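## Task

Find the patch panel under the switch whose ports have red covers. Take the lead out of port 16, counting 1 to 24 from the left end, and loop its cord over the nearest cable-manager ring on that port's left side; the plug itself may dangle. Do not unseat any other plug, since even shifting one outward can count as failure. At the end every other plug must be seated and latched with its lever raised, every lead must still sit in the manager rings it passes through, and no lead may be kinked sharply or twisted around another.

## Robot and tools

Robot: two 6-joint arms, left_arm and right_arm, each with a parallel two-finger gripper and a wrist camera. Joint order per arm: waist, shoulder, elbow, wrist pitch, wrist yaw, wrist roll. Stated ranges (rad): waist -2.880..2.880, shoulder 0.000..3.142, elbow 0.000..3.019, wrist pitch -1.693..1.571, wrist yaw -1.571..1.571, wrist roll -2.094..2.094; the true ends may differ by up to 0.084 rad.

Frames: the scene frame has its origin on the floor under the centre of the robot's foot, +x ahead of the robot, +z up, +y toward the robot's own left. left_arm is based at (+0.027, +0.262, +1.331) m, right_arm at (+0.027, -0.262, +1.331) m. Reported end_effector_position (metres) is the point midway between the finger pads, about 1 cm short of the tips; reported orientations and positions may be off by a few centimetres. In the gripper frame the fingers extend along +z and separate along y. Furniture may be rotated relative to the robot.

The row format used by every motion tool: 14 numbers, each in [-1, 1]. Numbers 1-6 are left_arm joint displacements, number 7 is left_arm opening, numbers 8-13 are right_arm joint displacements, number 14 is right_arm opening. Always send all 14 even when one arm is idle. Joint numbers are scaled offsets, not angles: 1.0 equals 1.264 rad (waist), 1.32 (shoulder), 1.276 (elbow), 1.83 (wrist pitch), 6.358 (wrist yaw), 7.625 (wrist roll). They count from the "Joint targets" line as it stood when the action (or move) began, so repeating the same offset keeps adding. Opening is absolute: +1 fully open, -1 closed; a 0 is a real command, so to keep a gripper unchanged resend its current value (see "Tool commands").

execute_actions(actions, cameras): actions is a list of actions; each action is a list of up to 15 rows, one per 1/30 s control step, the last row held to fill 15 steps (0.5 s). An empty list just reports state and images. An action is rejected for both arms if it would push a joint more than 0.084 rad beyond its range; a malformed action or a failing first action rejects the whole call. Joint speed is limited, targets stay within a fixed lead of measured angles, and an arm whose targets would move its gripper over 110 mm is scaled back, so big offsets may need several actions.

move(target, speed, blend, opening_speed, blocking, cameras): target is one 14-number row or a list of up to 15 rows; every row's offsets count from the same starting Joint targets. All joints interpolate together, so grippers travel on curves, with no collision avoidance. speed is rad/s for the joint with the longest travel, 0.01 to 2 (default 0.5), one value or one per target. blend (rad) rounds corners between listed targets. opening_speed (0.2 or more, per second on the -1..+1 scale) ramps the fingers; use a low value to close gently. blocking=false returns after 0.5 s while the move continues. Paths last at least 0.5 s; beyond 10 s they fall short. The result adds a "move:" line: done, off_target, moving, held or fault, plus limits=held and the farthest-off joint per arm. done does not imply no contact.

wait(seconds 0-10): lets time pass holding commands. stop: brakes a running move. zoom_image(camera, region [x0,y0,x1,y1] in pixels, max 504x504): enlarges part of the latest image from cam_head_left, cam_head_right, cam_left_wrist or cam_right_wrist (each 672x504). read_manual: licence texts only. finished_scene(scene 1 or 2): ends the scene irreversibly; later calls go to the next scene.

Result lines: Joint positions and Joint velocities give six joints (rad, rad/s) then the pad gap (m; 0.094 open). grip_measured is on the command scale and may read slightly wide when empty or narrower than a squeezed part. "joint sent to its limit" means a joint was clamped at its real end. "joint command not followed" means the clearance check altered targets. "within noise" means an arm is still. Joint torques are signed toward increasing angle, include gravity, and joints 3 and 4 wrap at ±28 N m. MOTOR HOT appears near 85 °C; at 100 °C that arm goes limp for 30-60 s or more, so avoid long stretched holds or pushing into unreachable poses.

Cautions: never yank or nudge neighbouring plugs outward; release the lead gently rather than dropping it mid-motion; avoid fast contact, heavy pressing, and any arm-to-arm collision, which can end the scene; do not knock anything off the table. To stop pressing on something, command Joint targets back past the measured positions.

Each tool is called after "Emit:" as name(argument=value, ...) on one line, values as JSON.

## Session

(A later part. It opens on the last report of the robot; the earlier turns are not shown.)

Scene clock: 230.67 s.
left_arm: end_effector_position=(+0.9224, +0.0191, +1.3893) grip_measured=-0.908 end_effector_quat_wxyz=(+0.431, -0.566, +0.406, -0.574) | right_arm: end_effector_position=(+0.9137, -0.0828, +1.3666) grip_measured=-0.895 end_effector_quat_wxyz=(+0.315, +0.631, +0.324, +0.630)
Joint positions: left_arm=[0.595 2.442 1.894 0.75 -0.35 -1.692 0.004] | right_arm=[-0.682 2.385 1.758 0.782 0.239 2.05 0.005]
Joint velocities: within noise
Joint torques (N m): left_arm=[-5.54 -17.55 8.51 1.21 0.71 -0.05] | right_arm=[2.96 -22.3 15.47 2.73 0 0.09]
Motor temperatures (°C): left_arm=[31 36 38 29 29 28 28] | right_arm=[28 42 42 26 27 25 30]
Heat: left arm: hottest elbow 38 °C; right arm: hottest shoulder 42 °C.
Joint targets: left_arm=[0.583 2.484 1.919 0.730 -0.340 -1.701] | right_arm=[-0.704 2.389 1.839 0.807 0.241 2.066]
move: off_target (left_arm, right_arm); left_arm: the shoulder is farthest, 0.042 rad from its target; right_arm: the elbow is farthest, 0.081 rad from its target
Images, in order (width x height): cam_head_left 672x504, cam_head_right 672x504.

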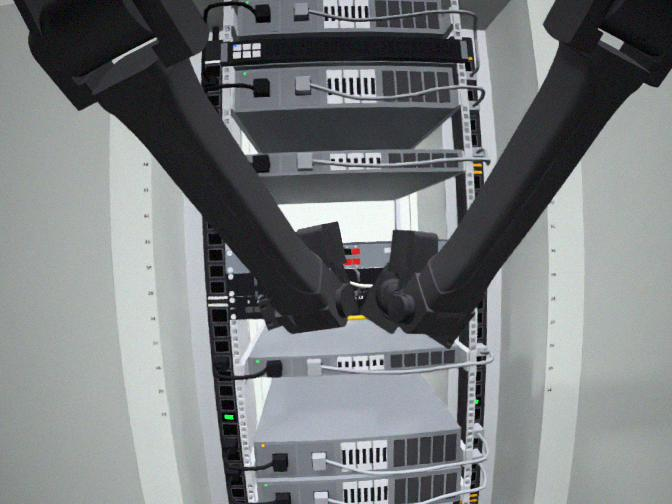

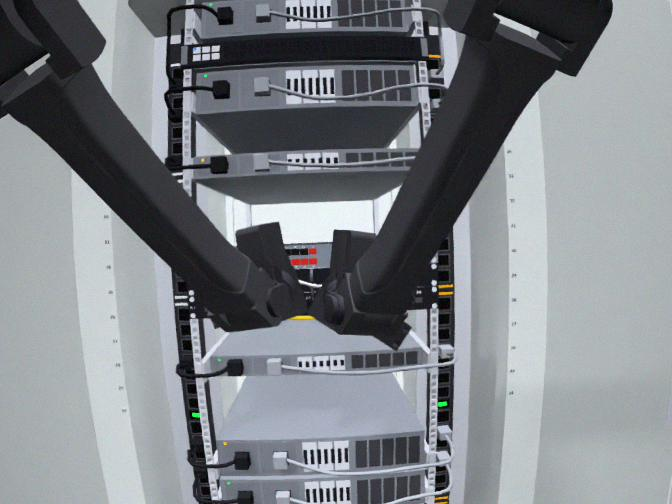

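Emit:
execute_actions(actions=[], cameras=["cam_left_wrist","cam_right_wrist"])

Emit:
zoom_image(camera="cam_right_wrist", region=[290, 220, 430, 370])

Emit:
zoom_image(camera="cam_left_wrist", region=[270, 150, 410, 370])

Scene clock: 231.00 s.
left_arm: end_effector_position=(+0.9224, +0.0191, +1.3893) grip_measured=-0.908 end_effector_quat_wxyz=(+0.431, -0.566, +0.406, -0.574) | right_arm: end_effector_position=(+0.9137, -0.0828, +1.3666) grip_measured=-0.895 end_effector_quat_wxyz=(+0.315, +0.631, +0.324, +0.630)
Joint positions: left_arm=[0.595 2.442 1.894 0.75 -0.35 -1.692 0.004] | right_arm=[-0.682 2.385 1.758 0.782 0.239 2.05 0.005]
Joint velocities: within noise
Joint torques (N m): left_arm=[-5.77 -17.55 8.69 1.16 0.69 -0.1] | right_arm=[2.9 -22.42 15.49 2.81 -0.01 0.1]
Motor temperatures (°C): left_arm=[31 36 38 29 29 28 28] | right_arm=[28 42 42 26 27 25 30]
Heat: left arm: hottest elbow 38 °C; right arm: hottest shoulder 42 °C.
Joint targets: left_arm=[0.583 2.484 1.919 0.730 -0.340 -1.701] | right_arm=[-0.704 2.389 1.839 0.807 0.241 2.066]
Tool commands: left_gripper/opening=-0.91 right_gripper/opening=-0.9
Images, in order (width x height): cam_left_wrist 672x504, cam_right_wrist 672x504.

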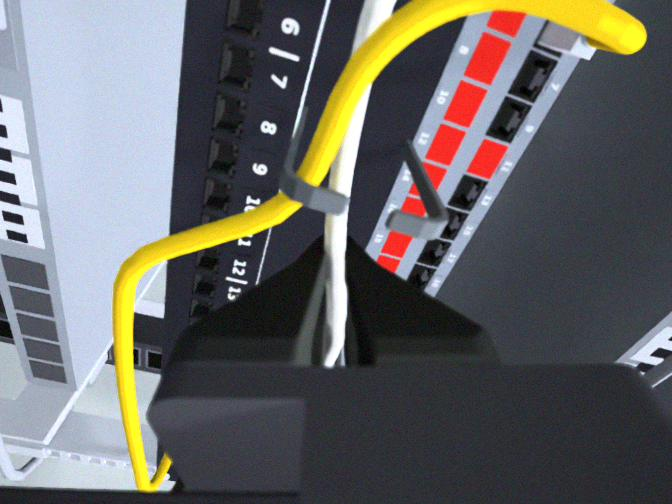

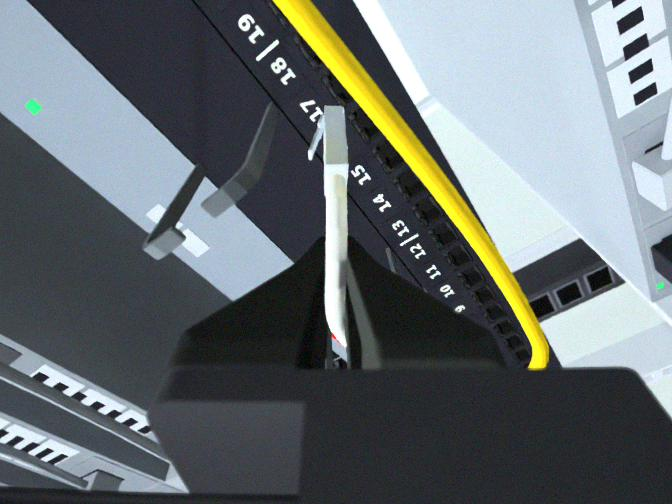

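Scaled by 3.360 from the camera's 672x504 image, which has a finer 960x720 frame.

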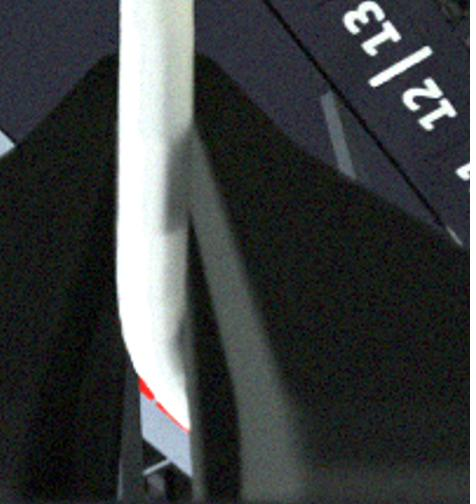

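Scaled by 2.291 from the camera's 672x504 image, which has a finer 960x720 frame.

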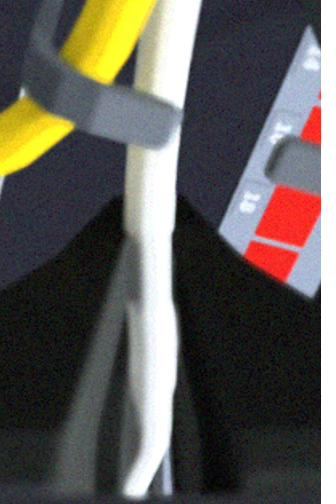

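Emit:
move(target=[0,0,0,0,0,0,-0.91,-0.008,0,0,0,0,0,-0.9], speed=0.05, cameras=["cam_head_right","cam_head_left"])

Emit:
zoom_image(camera="cam_head_right", region=[296, 262, 332, 298])

Emit:
zoom_image(camera="cam_head_left", region=[346, 262, 382, 298])

Scene clock: 232.37 s.
left_arm: end_effector_position=(+0.9224, +0.0191, +1.3893) grip_measured=-0.909 end_effector_quat_wxyz=(+0.431, -0.566, +0.406, -0.574) | right_arm: end_effector_position=(+0.9139, -0.0833, +1.3667) grip_measured=-0.895 end_effector_quat_wxyz=(+0.315, +0.631, +0.324, +0.631)
Joint positions: left_arm=[0.595 2.442 1.894 0.75 -0.35 -1.692 0.004] | right_arm=[-0.683 2.385 1.758 0.782 0.238 2.051 0.005]
Joint velocities: left_arm=[-0.015 -0.015 0.017 0.007 -0.081 0.022 0.008] | right_arm=[within noise]
Joint torques (N m): left_arm=[-5.48 -17.73 8.72 1.09 0.7 -0.08] | right_arm=[2.26 -22.36 15.51 2.74 0.05 0.08]
Motor temperatures (°C): left_arm=[31 37 38 29 29 28 28] | right_arm=[28 42 43 26 27 25 30]
Heat: left arm: hottest elbow 38 °C; right arm: hottest elbow 43 °C.
Joint targets: left_arm=[0.583 2.484 1.919 0.730 -0.340 -1.701] | right_arm=[-0.714 2.388 1.839 0.807 0.241 2.067]
move: off_target (left_arm, right_arm); left_arm: the shoulder is farthest, 0.042 rad from its target; right_arm: the elbow is farthest, 0.081 rad from its target
Images, in order (width x height): cam_head_left 672x504, cam_head_right 672x504.

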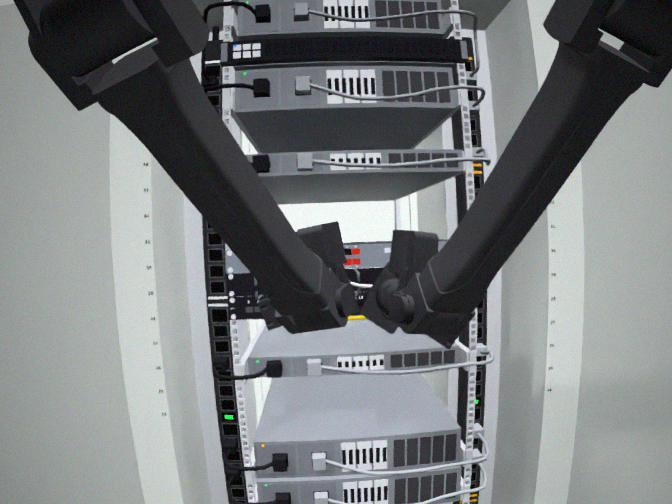

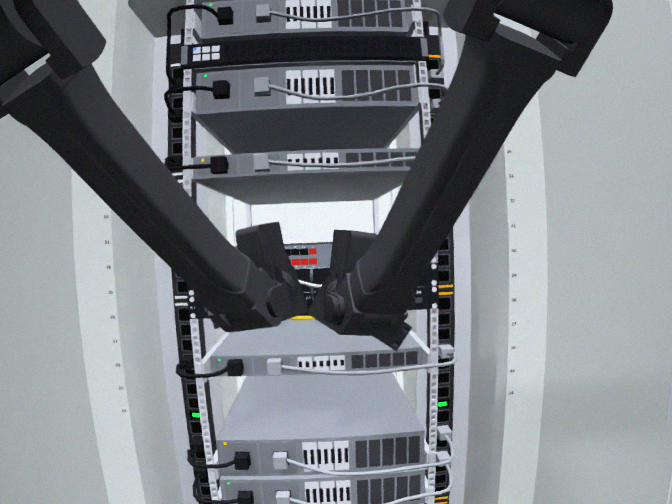

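Scaled by 14.000 from the camera's 672x504 image, which has a finer 960x720 frame.

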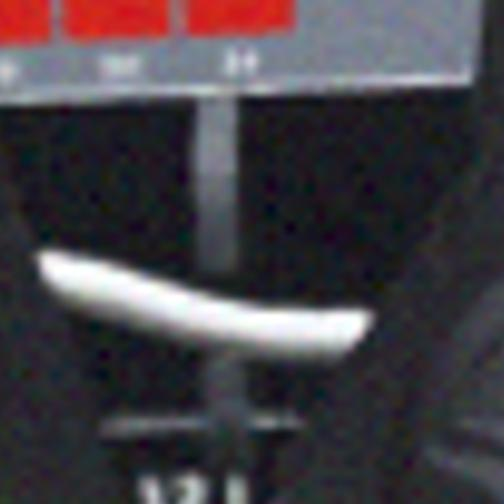

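Scaled by 14.000 from the camera's 672x504 image, which has a finer 960x720 frame.

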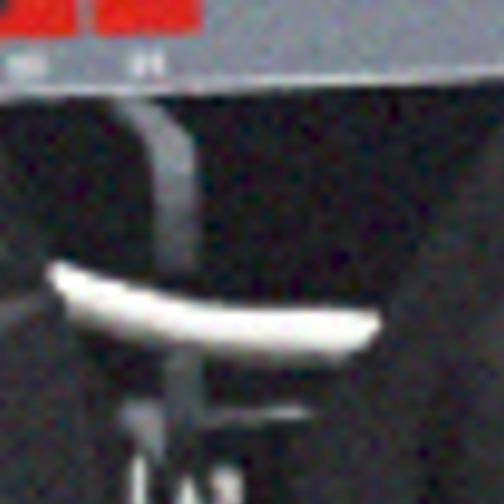

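Emit:
move(target=[0,0,0,0,0,0.028,-0.91,0.003,0,0,0,0,-0.021,-0.9], speed=0.15)

Emit:
zoom_image(camera="cam_head_right", region=[296, 262, 332, 298])

Emit:
zoom_image(camera="cam_head_left", region=[346, 262, 382, 298])

Scene clock: 235.57 s.
left_arm: end_effector_position=(+0.9216, +0.0149, +1.3896) grip_measured=-0.908 end_effector_quat_wxyz=(+0.481, -0.522, +0.461, -0.532) | right_arm: end_effector_position=(+0.9180, -0.0895, +1.3679) grip_measured=-0.895 end_effector_quat_wxyz=(+0.361, +0.607, +0.362, +0.608)
Joint positions: left_arm=[0.591 2.443 1.894 0.75 -0.343 -1.499 0.004] | right_arm=[-0.69 2.39 1.771 0.783 0.238 1.913 0.005]
Joint velocities: within noise
Joint torques (N m): left_arm=[-5.42 -17.73 8.73 1.06 0.38 0.06] | right_arm=[3.14 -22.83 14.42 2.85 0.03 -0.19]
Motor temperatures (°C): left_arm=[31 37 38 29 29 28 28] | right_arm=[28 41 43 26 27 25 30]
Heat: left arm: hottest elbow 38 °C; right arm: hottest elbow 43 °C.
Joint targets: left_arm=[0.583 2.484 1.919 0.730 -0.340 -1.488] | right_arm=[-0.711 2.389 1.839 0.807 0.241 1.906]
move: off_target (left_arm, right_arm); left_arm: the shoulder is farthest, 0.041 rad from its target; right_arm: the elbow is farthest, 0.068 rad from its target

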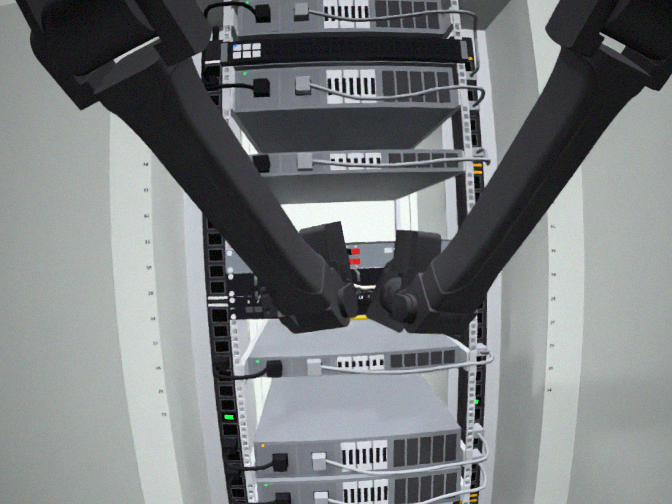

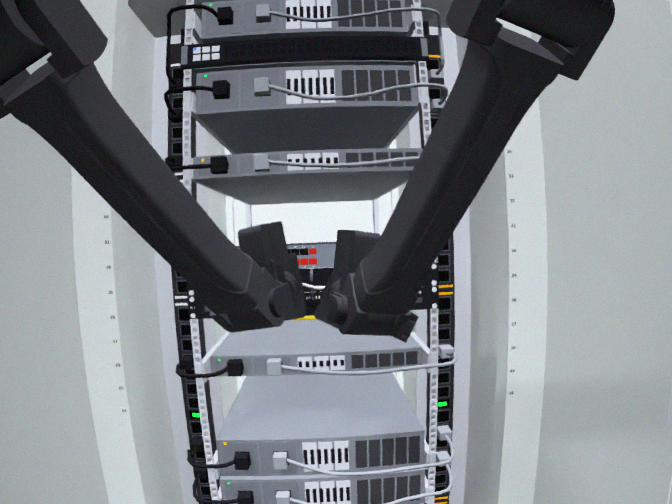

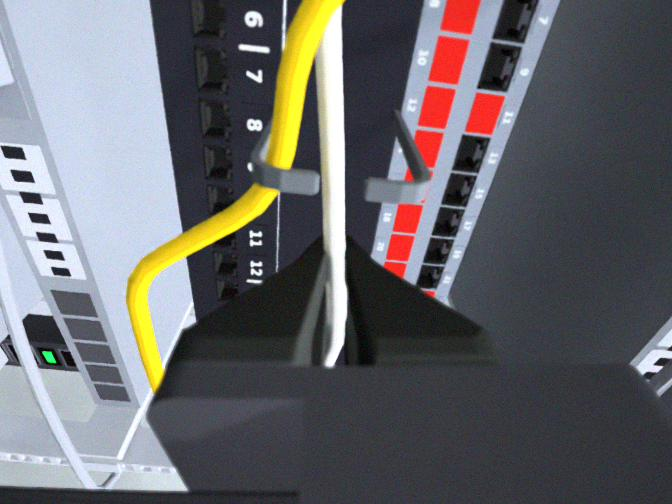

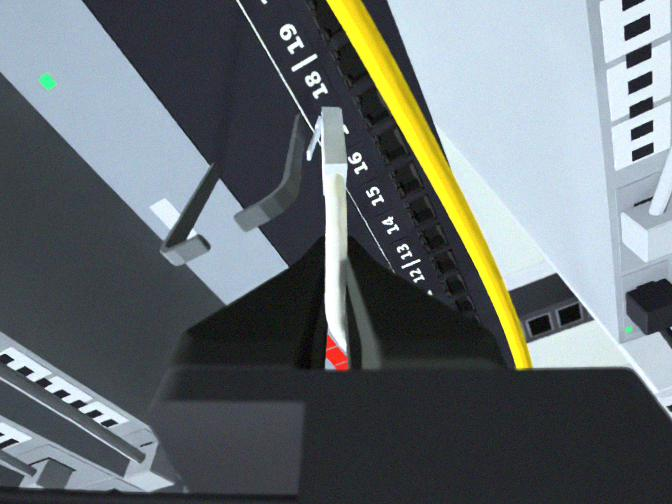

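Scaled by 14.000 from the camera's 672x504 image, which has a finer 960x720 frame.

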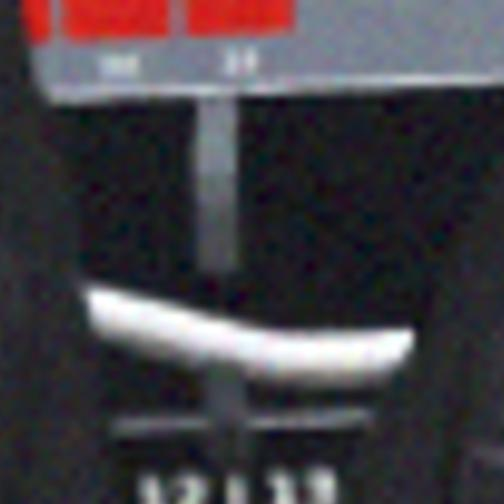

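Scaled by 14.000 from the camera's 672x504 image, which has a finer 960x720 frame.

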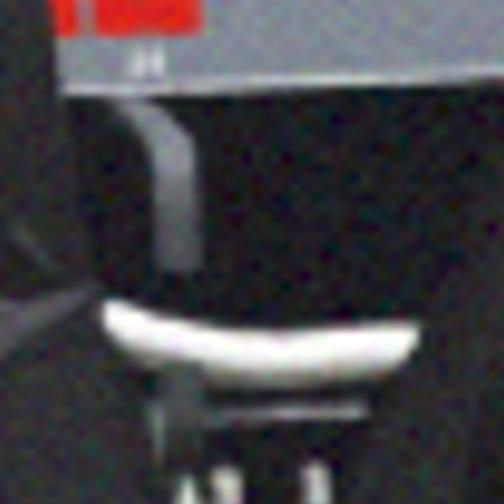

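Emit:
zoom_image(camera="cam_head_right", region=[304, 274, 322, 296])

Emit:
zoom_image(camera="cam_head_left", region=[350, 274, 368, 296])

Scaled by 22.909 from the camera's 672x504 image, which has a finer 960x720 frame.

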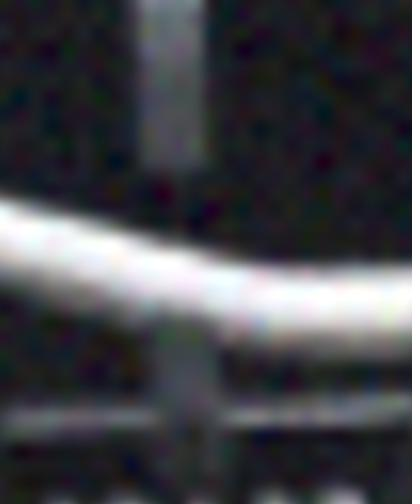

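Scaled by 22.909 from the camera's 672x504 image, which has a finer 960x720 frame.

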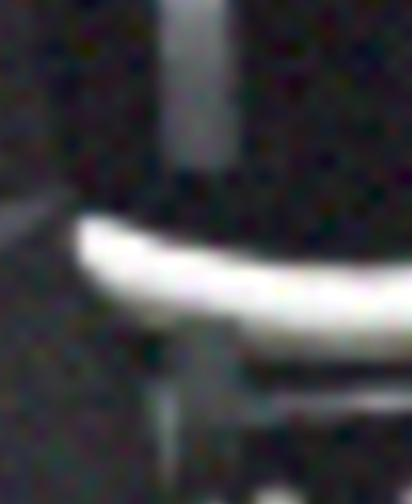

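Emit:
move(target=[0,0.006,0,0,0,0,-0.91,0,0.0055,0,0,0,0,-0.9], speed=0.05, cameras=["cam_head_right","cam_head_left"])

Emit:
zoom_image(camera="cam_head_right", region=[296, 262, 332, 298])

Emit:
zoom_image(camera="cam_head_left", region=[346, 262, 382, 298])

Scene clock: 237.00 s.
left_arm: end_effector_position=(+0.9212, +0.0145, +1.3863) grip_measured=-0.908 end_effector_quat_wxyz=(+0.481, -0.522, +0.463, -0.531) | right_arm: end_effector_position=(+0.9174, -0.0893, +1.3629) grip_measured=-0.895 end_effector_quat_wxyz=(+0.361, +0.608, +0.364, +0.606)
Joint positions: left_arm=[0.591 2.446 1.894 0.75 -0.343 -1.498 0.004] | right_arm=[-0.691 2.396 1.771 0.783 0.238 1.913 0.005]
Joint velocities: within noise
Joint torques (N m): left_arm=[-4.72 -17.96 8.79 1.18 0.42 0.06] | right_arm=[3.19 -22.77 14.41 2.7 0.04 -0.19]
Motor temperatures (°C): left_arm=[31 37 38 29 29 28 28] | right_arm=[28 41 43 26 27 25 30]
Heat: left arm: hottest elbow 38 °C; right arm: hottest elbow 43 °C.
Joint targets: left_arm=[0.583 2.492 1.919 0.730 -0.340 -1.488] | right_arm=[-0.711 2.396 1.839 0.807 0.241 1.906]
move: off_target (left_arm, right_arm); left_arm: the shoulder is farthest, 0.046 rad from its target; right_arm: the elbow is farthest, 0.068 rad from its target
Images, in order (width x height): cam_head_left 672x504, cam_head_right 672x504.

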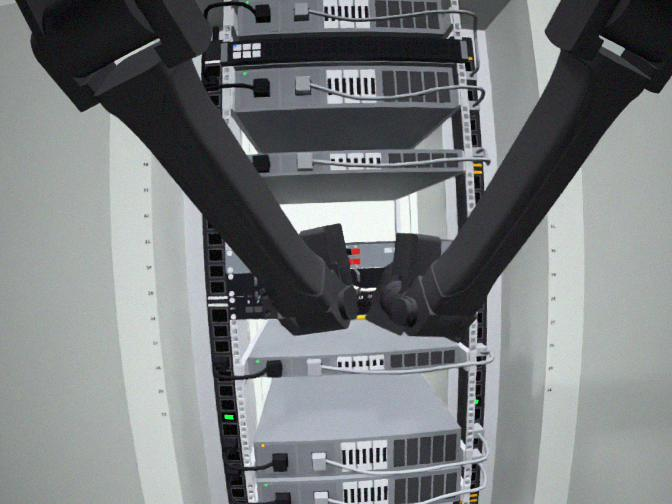

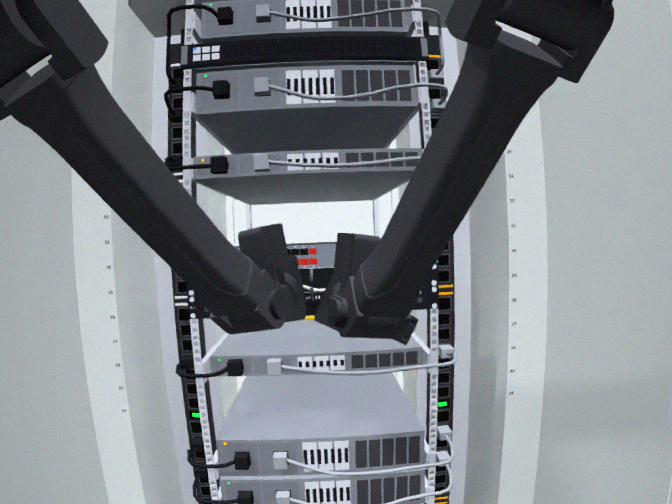

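Scaled by 14.000 from the camera's 672x504 image, which has a finer 960x720 frame.

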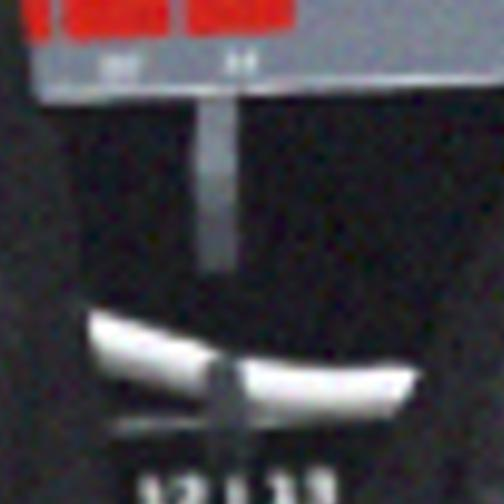

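Scaled by 14.000 from the camera's 672x504 image, which has a finer 960x720 frame.

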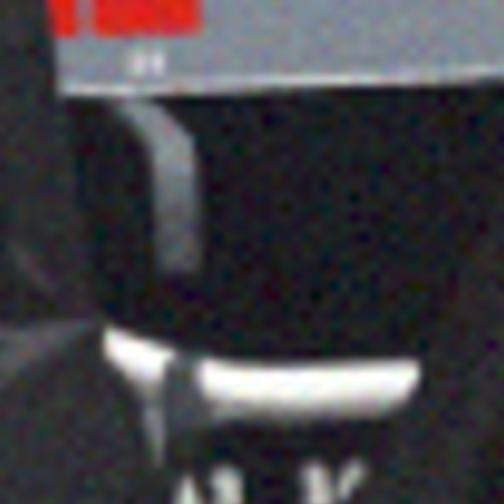

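Emit:
move(target=[[0,0,0,0,0,0,-0.91,0,0.0065,0,0,0,0,-0.9],[0,0,0,0,0,0,-0.91,0,0.0065,0,0,0,0,-0.72]], speed=0.05, opening_speed=0.2)

Emit:
zoom_image(camera="cam_head_right", region=[296, 262, 332, 298])

Emit:
zoom_image(camera="cam_head_left", region=[346, 262, 382, 298])

Scene clock: 239.37 s.
left_arm: end_effector_position=(+0.9210, +0.0144, +1.3853) grip_measured=-0.909 end_effector_quat_wxyz=(+0.481, -0.522, +0.464, -0.530) | right_arm: end_effector_position=(+0.9200, -0.0911, +1.3644) grip_measured=-0.723 end_effector_quat_wxyz=(+0.363, +0.607, +0.360, +0.608)
Joint positions: left_arm=[0.591 2.448 1.894 0.75 -0.343 -1.496 0.004] | right_arm=[-0.693 2.401 1.781 0.786 0.239 1.913 0.013]
Joint velocities: left_arm=[0.005 -0.005 -0.022 -0.007 -0.037 -0.037 0.008] | right_arm=[within noise]
Joint torques (N m): left_arm=[-5.07 -17.38 8.81 1.2 0.38 0.06] | right_arm=[3.19 -22.42 13.53 2.55 0 -0.19]
Motor temperatures (°C): left_arm=[31 38 37 29 29 28 28] | right_arm=[28 42 43 26 27 25 30]
Heat: left arm: hottest shoulder 38 °C; right arm: hottest elbow 43 °C.
Joint targets: left_arm=[0.583 2.492 1.919 0.730 -0.340 -1.488] | right_arm=[-0.711 2.404 1.839 0.807 0.241 1.906]
move: off_target (left_arm, right_arm); target 2's new numbers were sent with right_arm's elbow 0.068 rad from that target; left_arm: the shoulder is farthest, 0.044 rad from its target; right_arm: the elbow is farthest, 0.058 rad from its target

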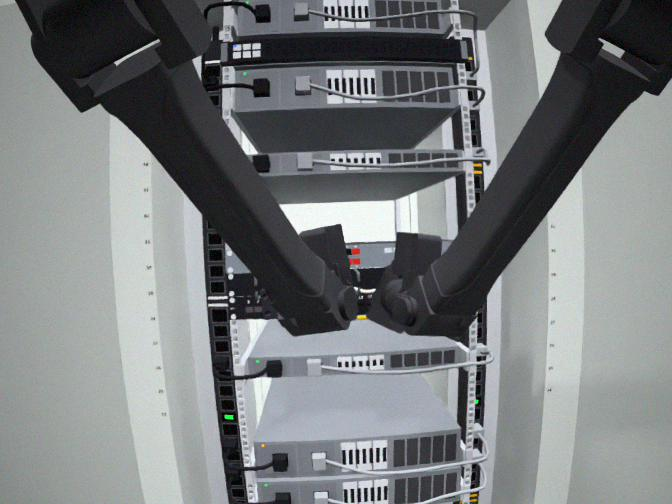

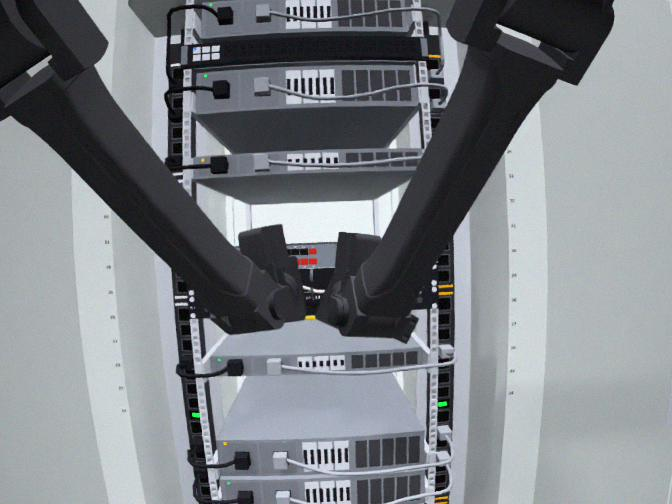

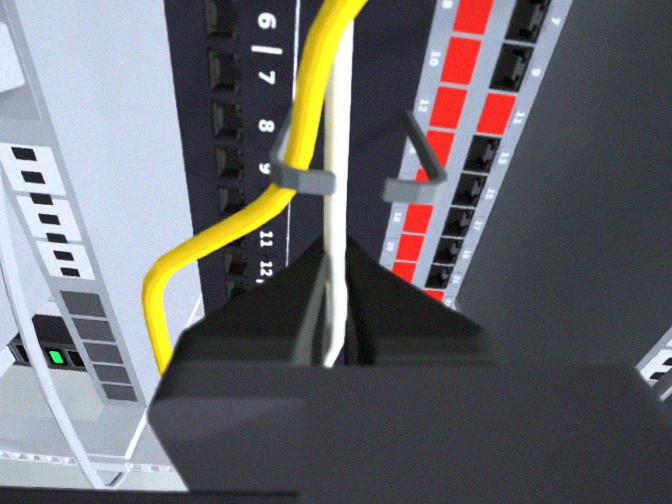

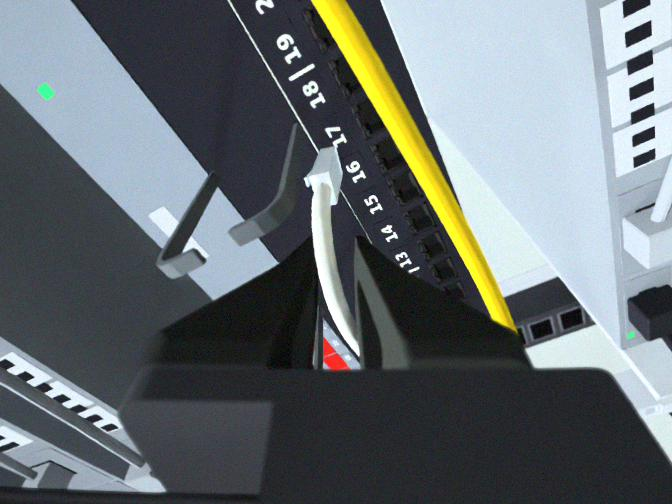

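Scaled by 14.000 from the camera's 672x504 image, which has a finer 960x720 frame.

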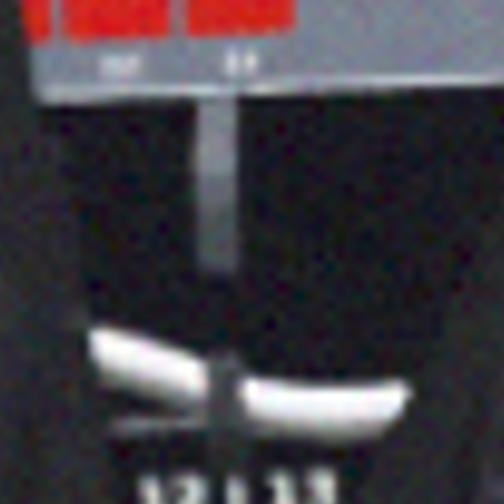

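Scaled by 14.000 from the camera's 672x504 image, which has a finer 960x720 frame.

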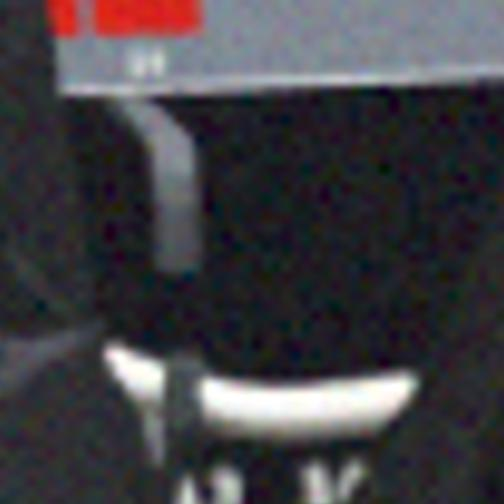

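Emit:
move(target=[[0,0,0,0,0,0,-0.91,0.023,-0.0212,-0.040,0,0,0,-0.6],[0,0,0,0,0,0,-0.91,0.045,-0.0992,-0.2328,0.078,0.0047,0,-0.6]], speed=0.12, opening_speed=0.3)

Emit:
zoom_image(camera="cam_head_right", region=[286, 252, 342, 308])

Emit:
zoom_image(camera="cam_right_wrist", region=[220, 50, 480, 370])

Scene clock: 242.90 s.
left_arm: end_effector_position=(+0.9208, +0.0141, +1.3836) grip_measured=-0.908 end_effector_quat_wxyz=(+0.481, -0.522, +0.465, -0.529) | right_arm: end_effector_position=(+0.8722, -0.0959, +1.3556) grip_measured=-0.602 end_effector_quat_wxyz=(+0.365, +0.612, +0.358, +0.603)
Joint positions: left_arm=[0.591 2.449 1.894 0.75 -0.343 -1.495 0.004] | right_arm=[-0.682 2.329 1.584 0.904 0.263 1.913 0.019]
Joint velocities: within noise
Joint torques (N m): left_arm=[-5.48 -17.32 8.53 1.28 0.34 0.07] | right_arm=[4.89 -21.3 8.1 1.68 -0.09 -0.12]
Motor temperatures (°C): left_arm=[31 38 37 29 29 28 29] | right_arm=[28 42 42 26 27 25 29]
Heat: left arm: hottest shoulder 38 °C; right arm: hottest shoulder 42 °C.
Joint targets: left_arm=[0.583 2.492 1.919 0.730 -0.340 -1.488] | right_arm=[-0.682 2.330 1.589 0.902 0.263 1.913]
move: held (right_arm; a check stopped the path), off_target (left_arm); path passed 1 of 2 targets; limits=held; left_arm: the shoulder is farthest, 0.043 rad from its target; right_arm: the shoulder is farthest, 0.056 rad from its target
joint command not followed: on one or more control steps a check withheld the commanded joint targets of the right arm, and it was not sent them on those steps.
cause: the commanded joint targets, or the way to them, would bring a part of the robot too close to another arm (this arm's gripper housing and the left arm's wrist (the part past joint 5), at the place that arm is still heading or pushing toward).

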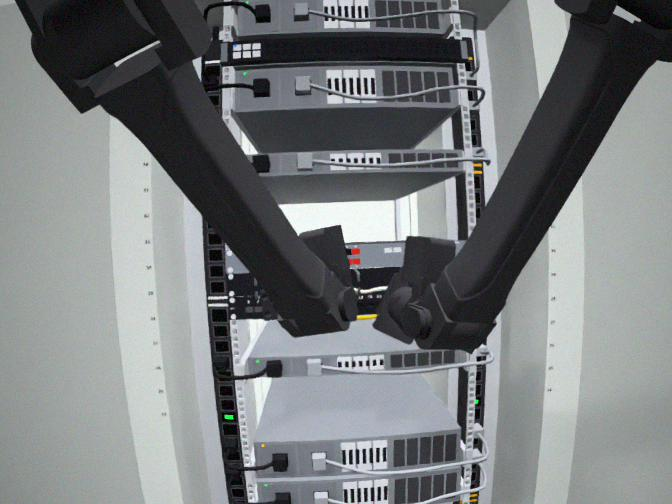

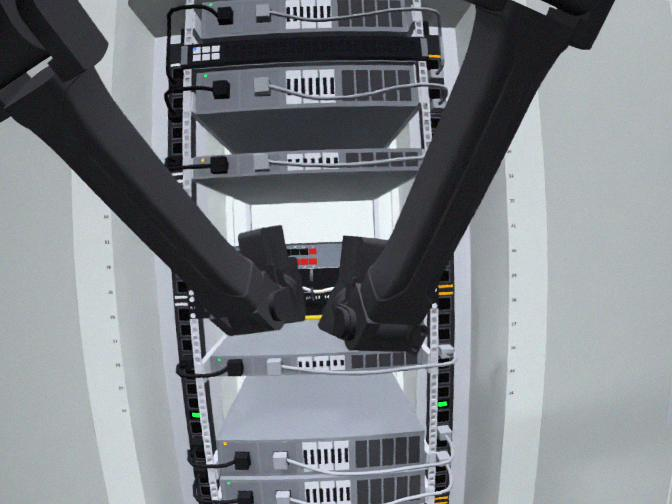

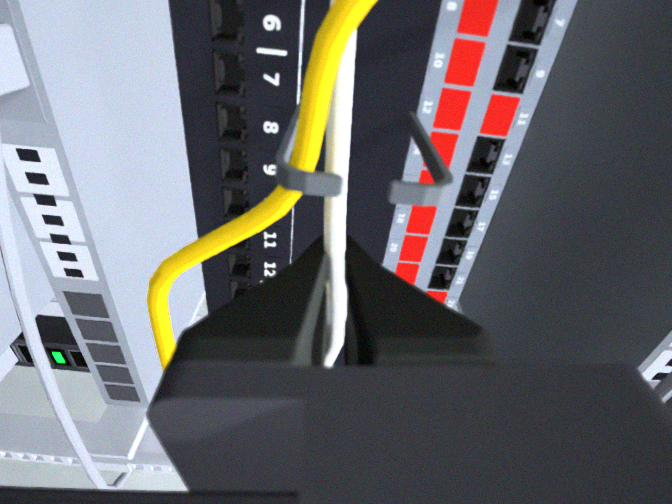

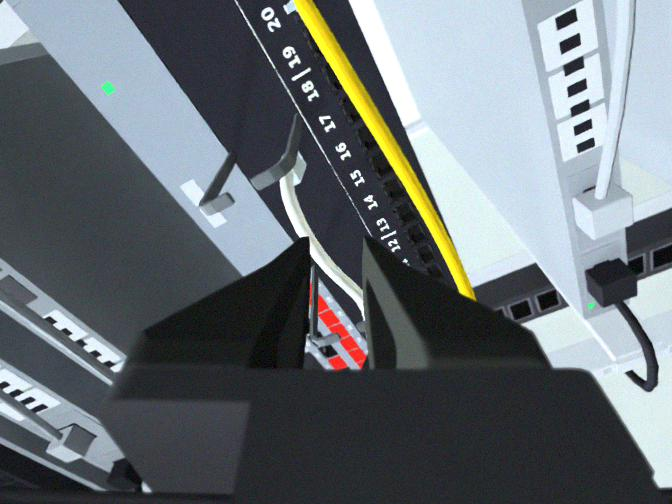

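Scaled by 9.000 from the camera's 672x504 image, which has a finer 960x720 frame.

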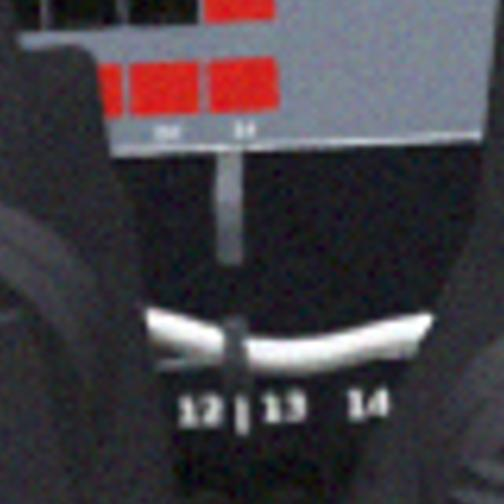

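Scaled by 1.575 from the camera's 672x504 image, which has a finer 960x720 frame.

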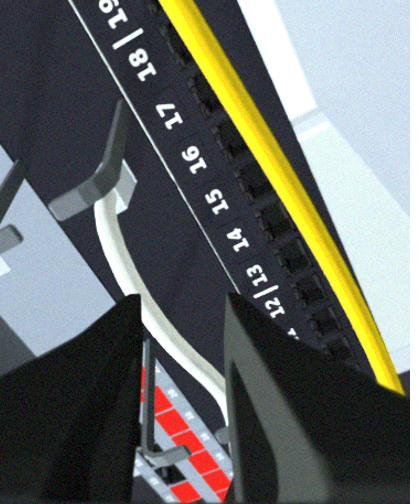

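Emit:
move(target=[[0,0,0,0,0,0,-0.91,-0.02,0,0,0,0,-0.0656,-0.6],[0,0,0,0,0,0,-0.91,-0.06,-0.0992,-0.2,0.078,0.0047,-0.0656,-0.6]], speed=0.25)

Emit:
zoom_image(camera="cam_right_wrist", region=[220, 50, 480, 370])

Emit:
zoom_image(camera="cam_head_left", region=[340, 252, 420, 332])

Scene clock: 246.87 s.
left_arm: end_effector_position=(+0.9208, +0.0141, +1.3836) grip_measured=-0.908 end_effector_quat_wxyz=(+0.481, -0.522, +0.465, -0.529) | right_arm: end_effector_position=(+0.8143, -0.1619, +1.3378) grip_measured=-0.602 end_effector_quat_wxyz=(+0.513, +0.534, +0.488, +0.462)
Joint positions: left_arm=[0.591 2.449 1.894 0.75 -0.343 -1.494 0.004] | right_arm=[-0.742 2.233 1.335 1.024 0.29 1.427 0.019]
Joint velocities: within noise
Joint torques (N m): left_arm=[-5.3 -17.79 8.69 1.17 0.39 0.01] | right_arm=[2.73 -22.01 6.26 2.58 0.04 -0.28]
Motor temperatures (°C): left_arm=[31 37 37 29 29 28 29] | right_arm=[28 42 42 26 27 25 29]
Heat: left arm: hottest shoulder 37 °C; right arm: hottest shoulder 42 °C.
Joint targets: left_arm=[0.583 2.492 1.919 0.730 -0.340 -1.488] | right_arm=[-0.758 2.199 1.334 1.044 0.293 1.412]
move: off_target (left_arm); left_arm: the shoulder is farthest, 0.043 rad from its target

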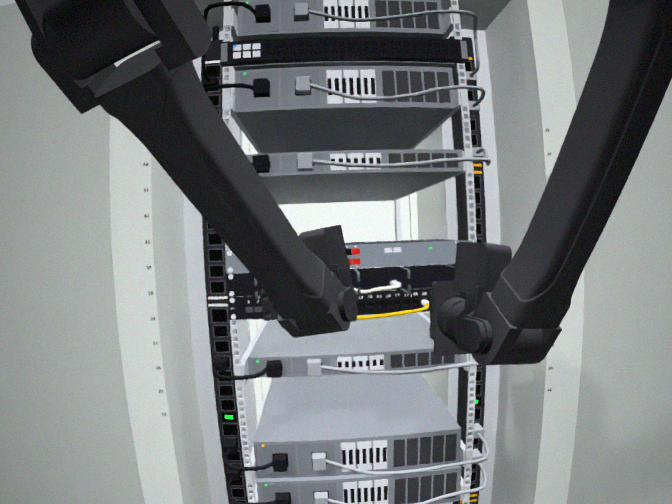

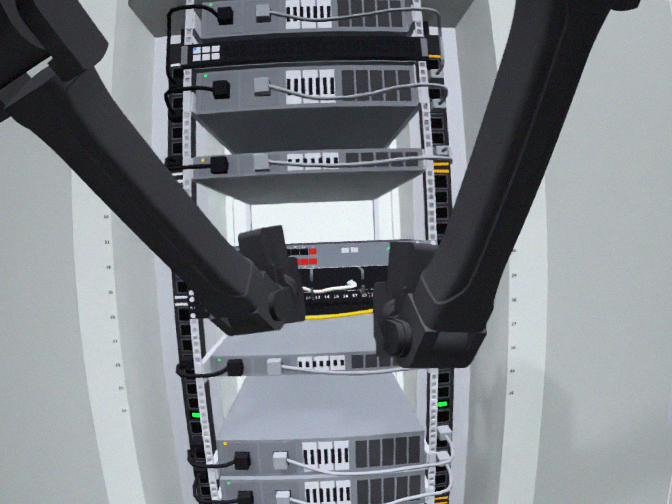

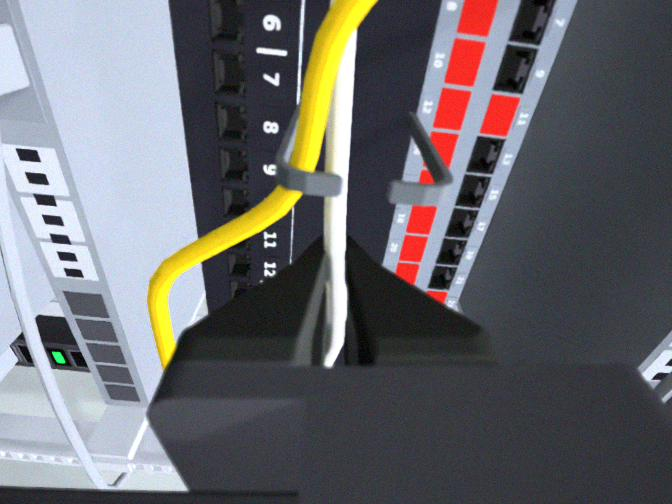

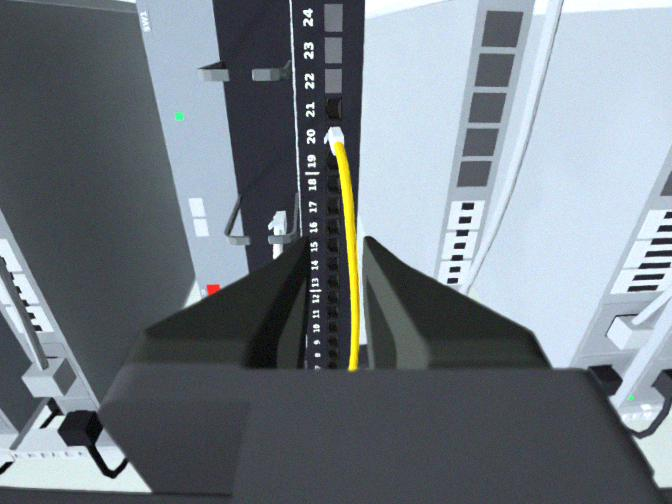

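Scaled by 1.575 from the camera's 672x504 image, which has a finer 960x720 frame.

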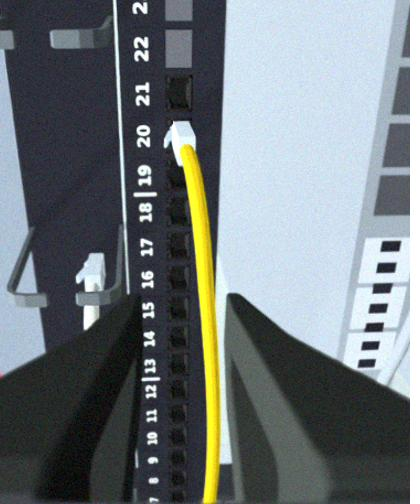

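Scaled by 6.300 from the camera's 672x504 image, which has a finer 960x720 frame.

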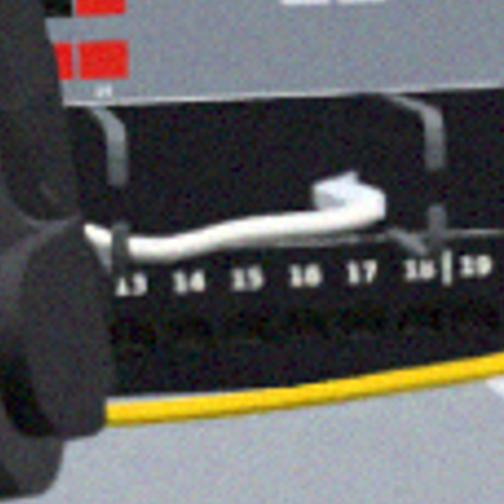

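Emit:
move(target=[[0,0.005,0,0,0,0,-0.91,0,0,0,0,0,0,-0.6],[0,0.005,0,0,0,0,-0.72,0,0,0,0,0,0,-0.6]], speed=0.1, opening_speed=0.2)

Emit:
zoom_image(camera="cam_left_wrist", region=[220, 50, 480, 370])

Emit:
zoom_image(camera="cam_head_left", region=[340, 252, 420, 332])

Emit:
zoom_image(camera="cam_head_right", region=[290, 252, 370, 332])

Scene clock: 249.37 s.
left_arm: end_effector_position=(+0.9200, +0.0133, +1.3773) grip_measured=-0.724 end_effector_quat_wxyz=(+0.480, -0.522, +0.468, -0.527) | right_arm: end_effector_position=(+0.8143, -0.1619, +1.3380) grip_measured=-0.602 end_effector_quat_wxyz=(+0.513, +0.534, +0.488, +0.462)
Joint positions: left_arm=[0.591 2.457 1.894 0.75 -0.343 -1.494 0.013] | right_arm=[-0.742 2.233 1.335 1.025 0.29 1.427 0.019]
Joint velocities: within noise
Joint torques (N m): left_arm=[-5.19 -18.08 8.5 1.16 0.35 0.02] | right_arm=[2.67 -22.18 6.28 2.62 0.04 -0.3]
Motor temperatures (°C): left_arm=[31 37 37 29 29 28 28] | right_arm=[28 42 41 26 27 25 29]
Heat: left arm: hottest shoulder 37 °C; right arm: hottest shoulder 42 °C.
Joint targets: left_arm=[0.583 2.499 1.919 0.730 -0.340 -1.488] | right_arm=[-0.758 2.199 1.334 1.044 0.293 1.413]
move: off_target (left_arm); target 2's new numbers were sent with left_arm's shoulder 0.047 rad from that target; left_arm: the shoulder is farthest, 0.042 rad from its target

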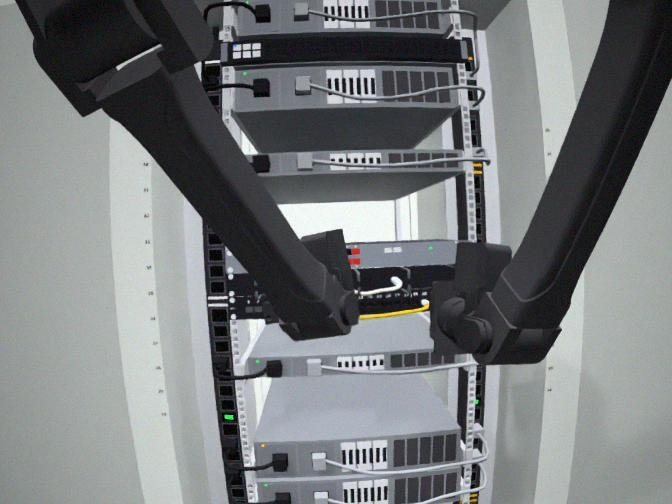

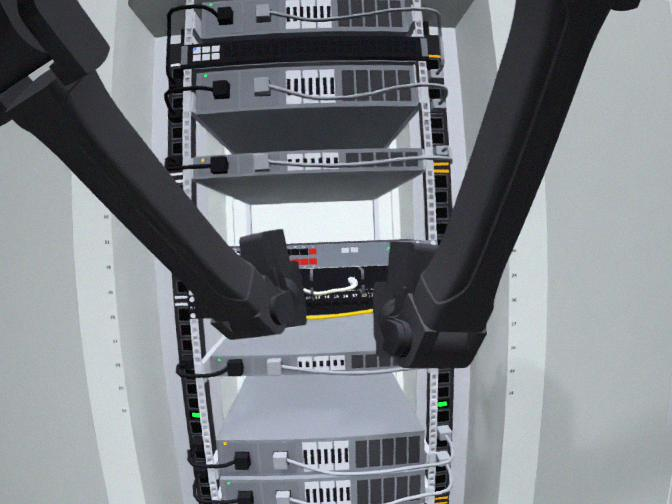

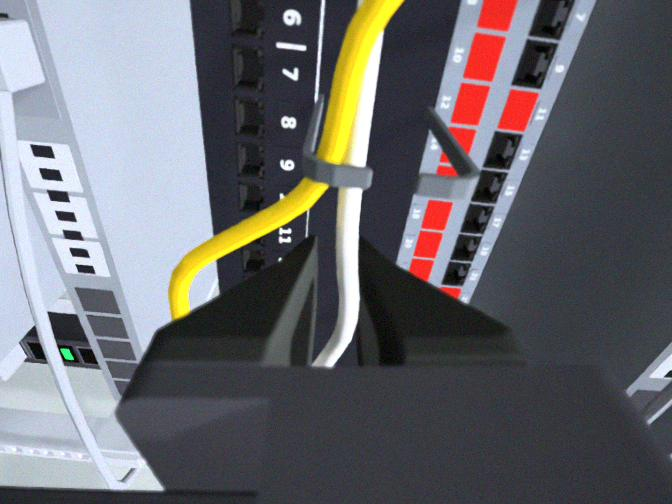

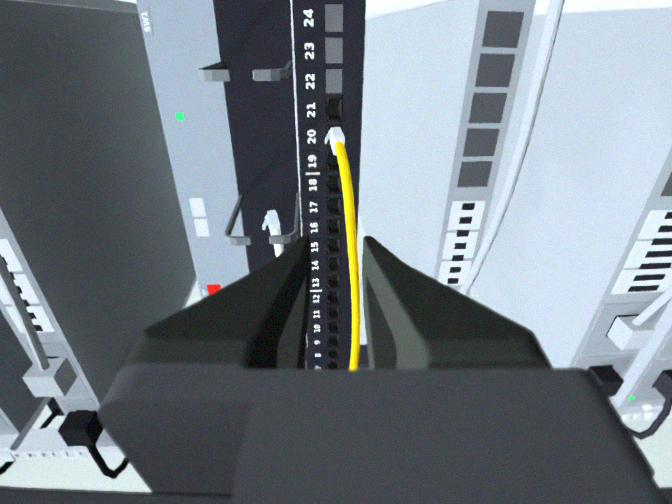

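Scaled by 1.575 from the camera's 672x504 image, which has a finer 960x720 frame.

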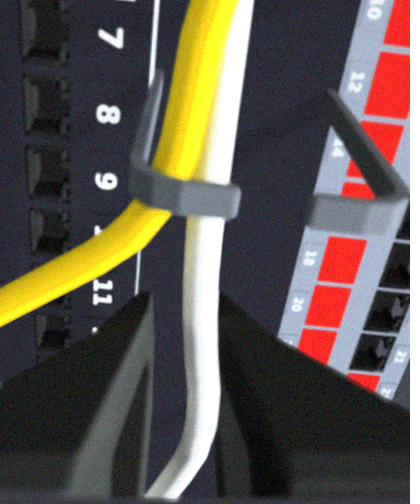

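Scaled by 6.300 from the camera's 672x504 image, which has a finer 960x720 frame.

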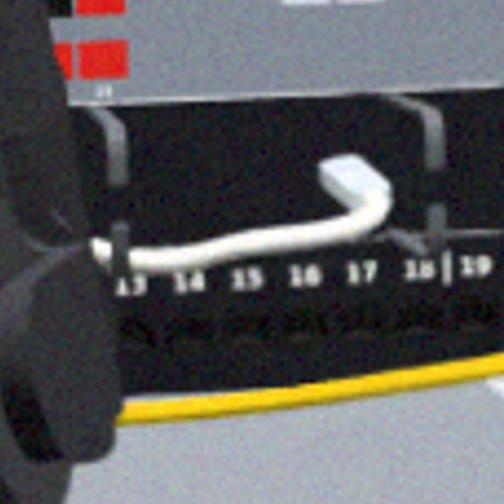

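Scaled by 6.300 from the camera's 672x504 image, which has a finer 960x720 frame.

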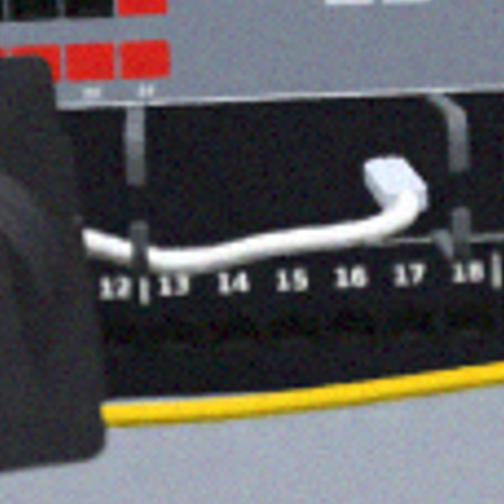

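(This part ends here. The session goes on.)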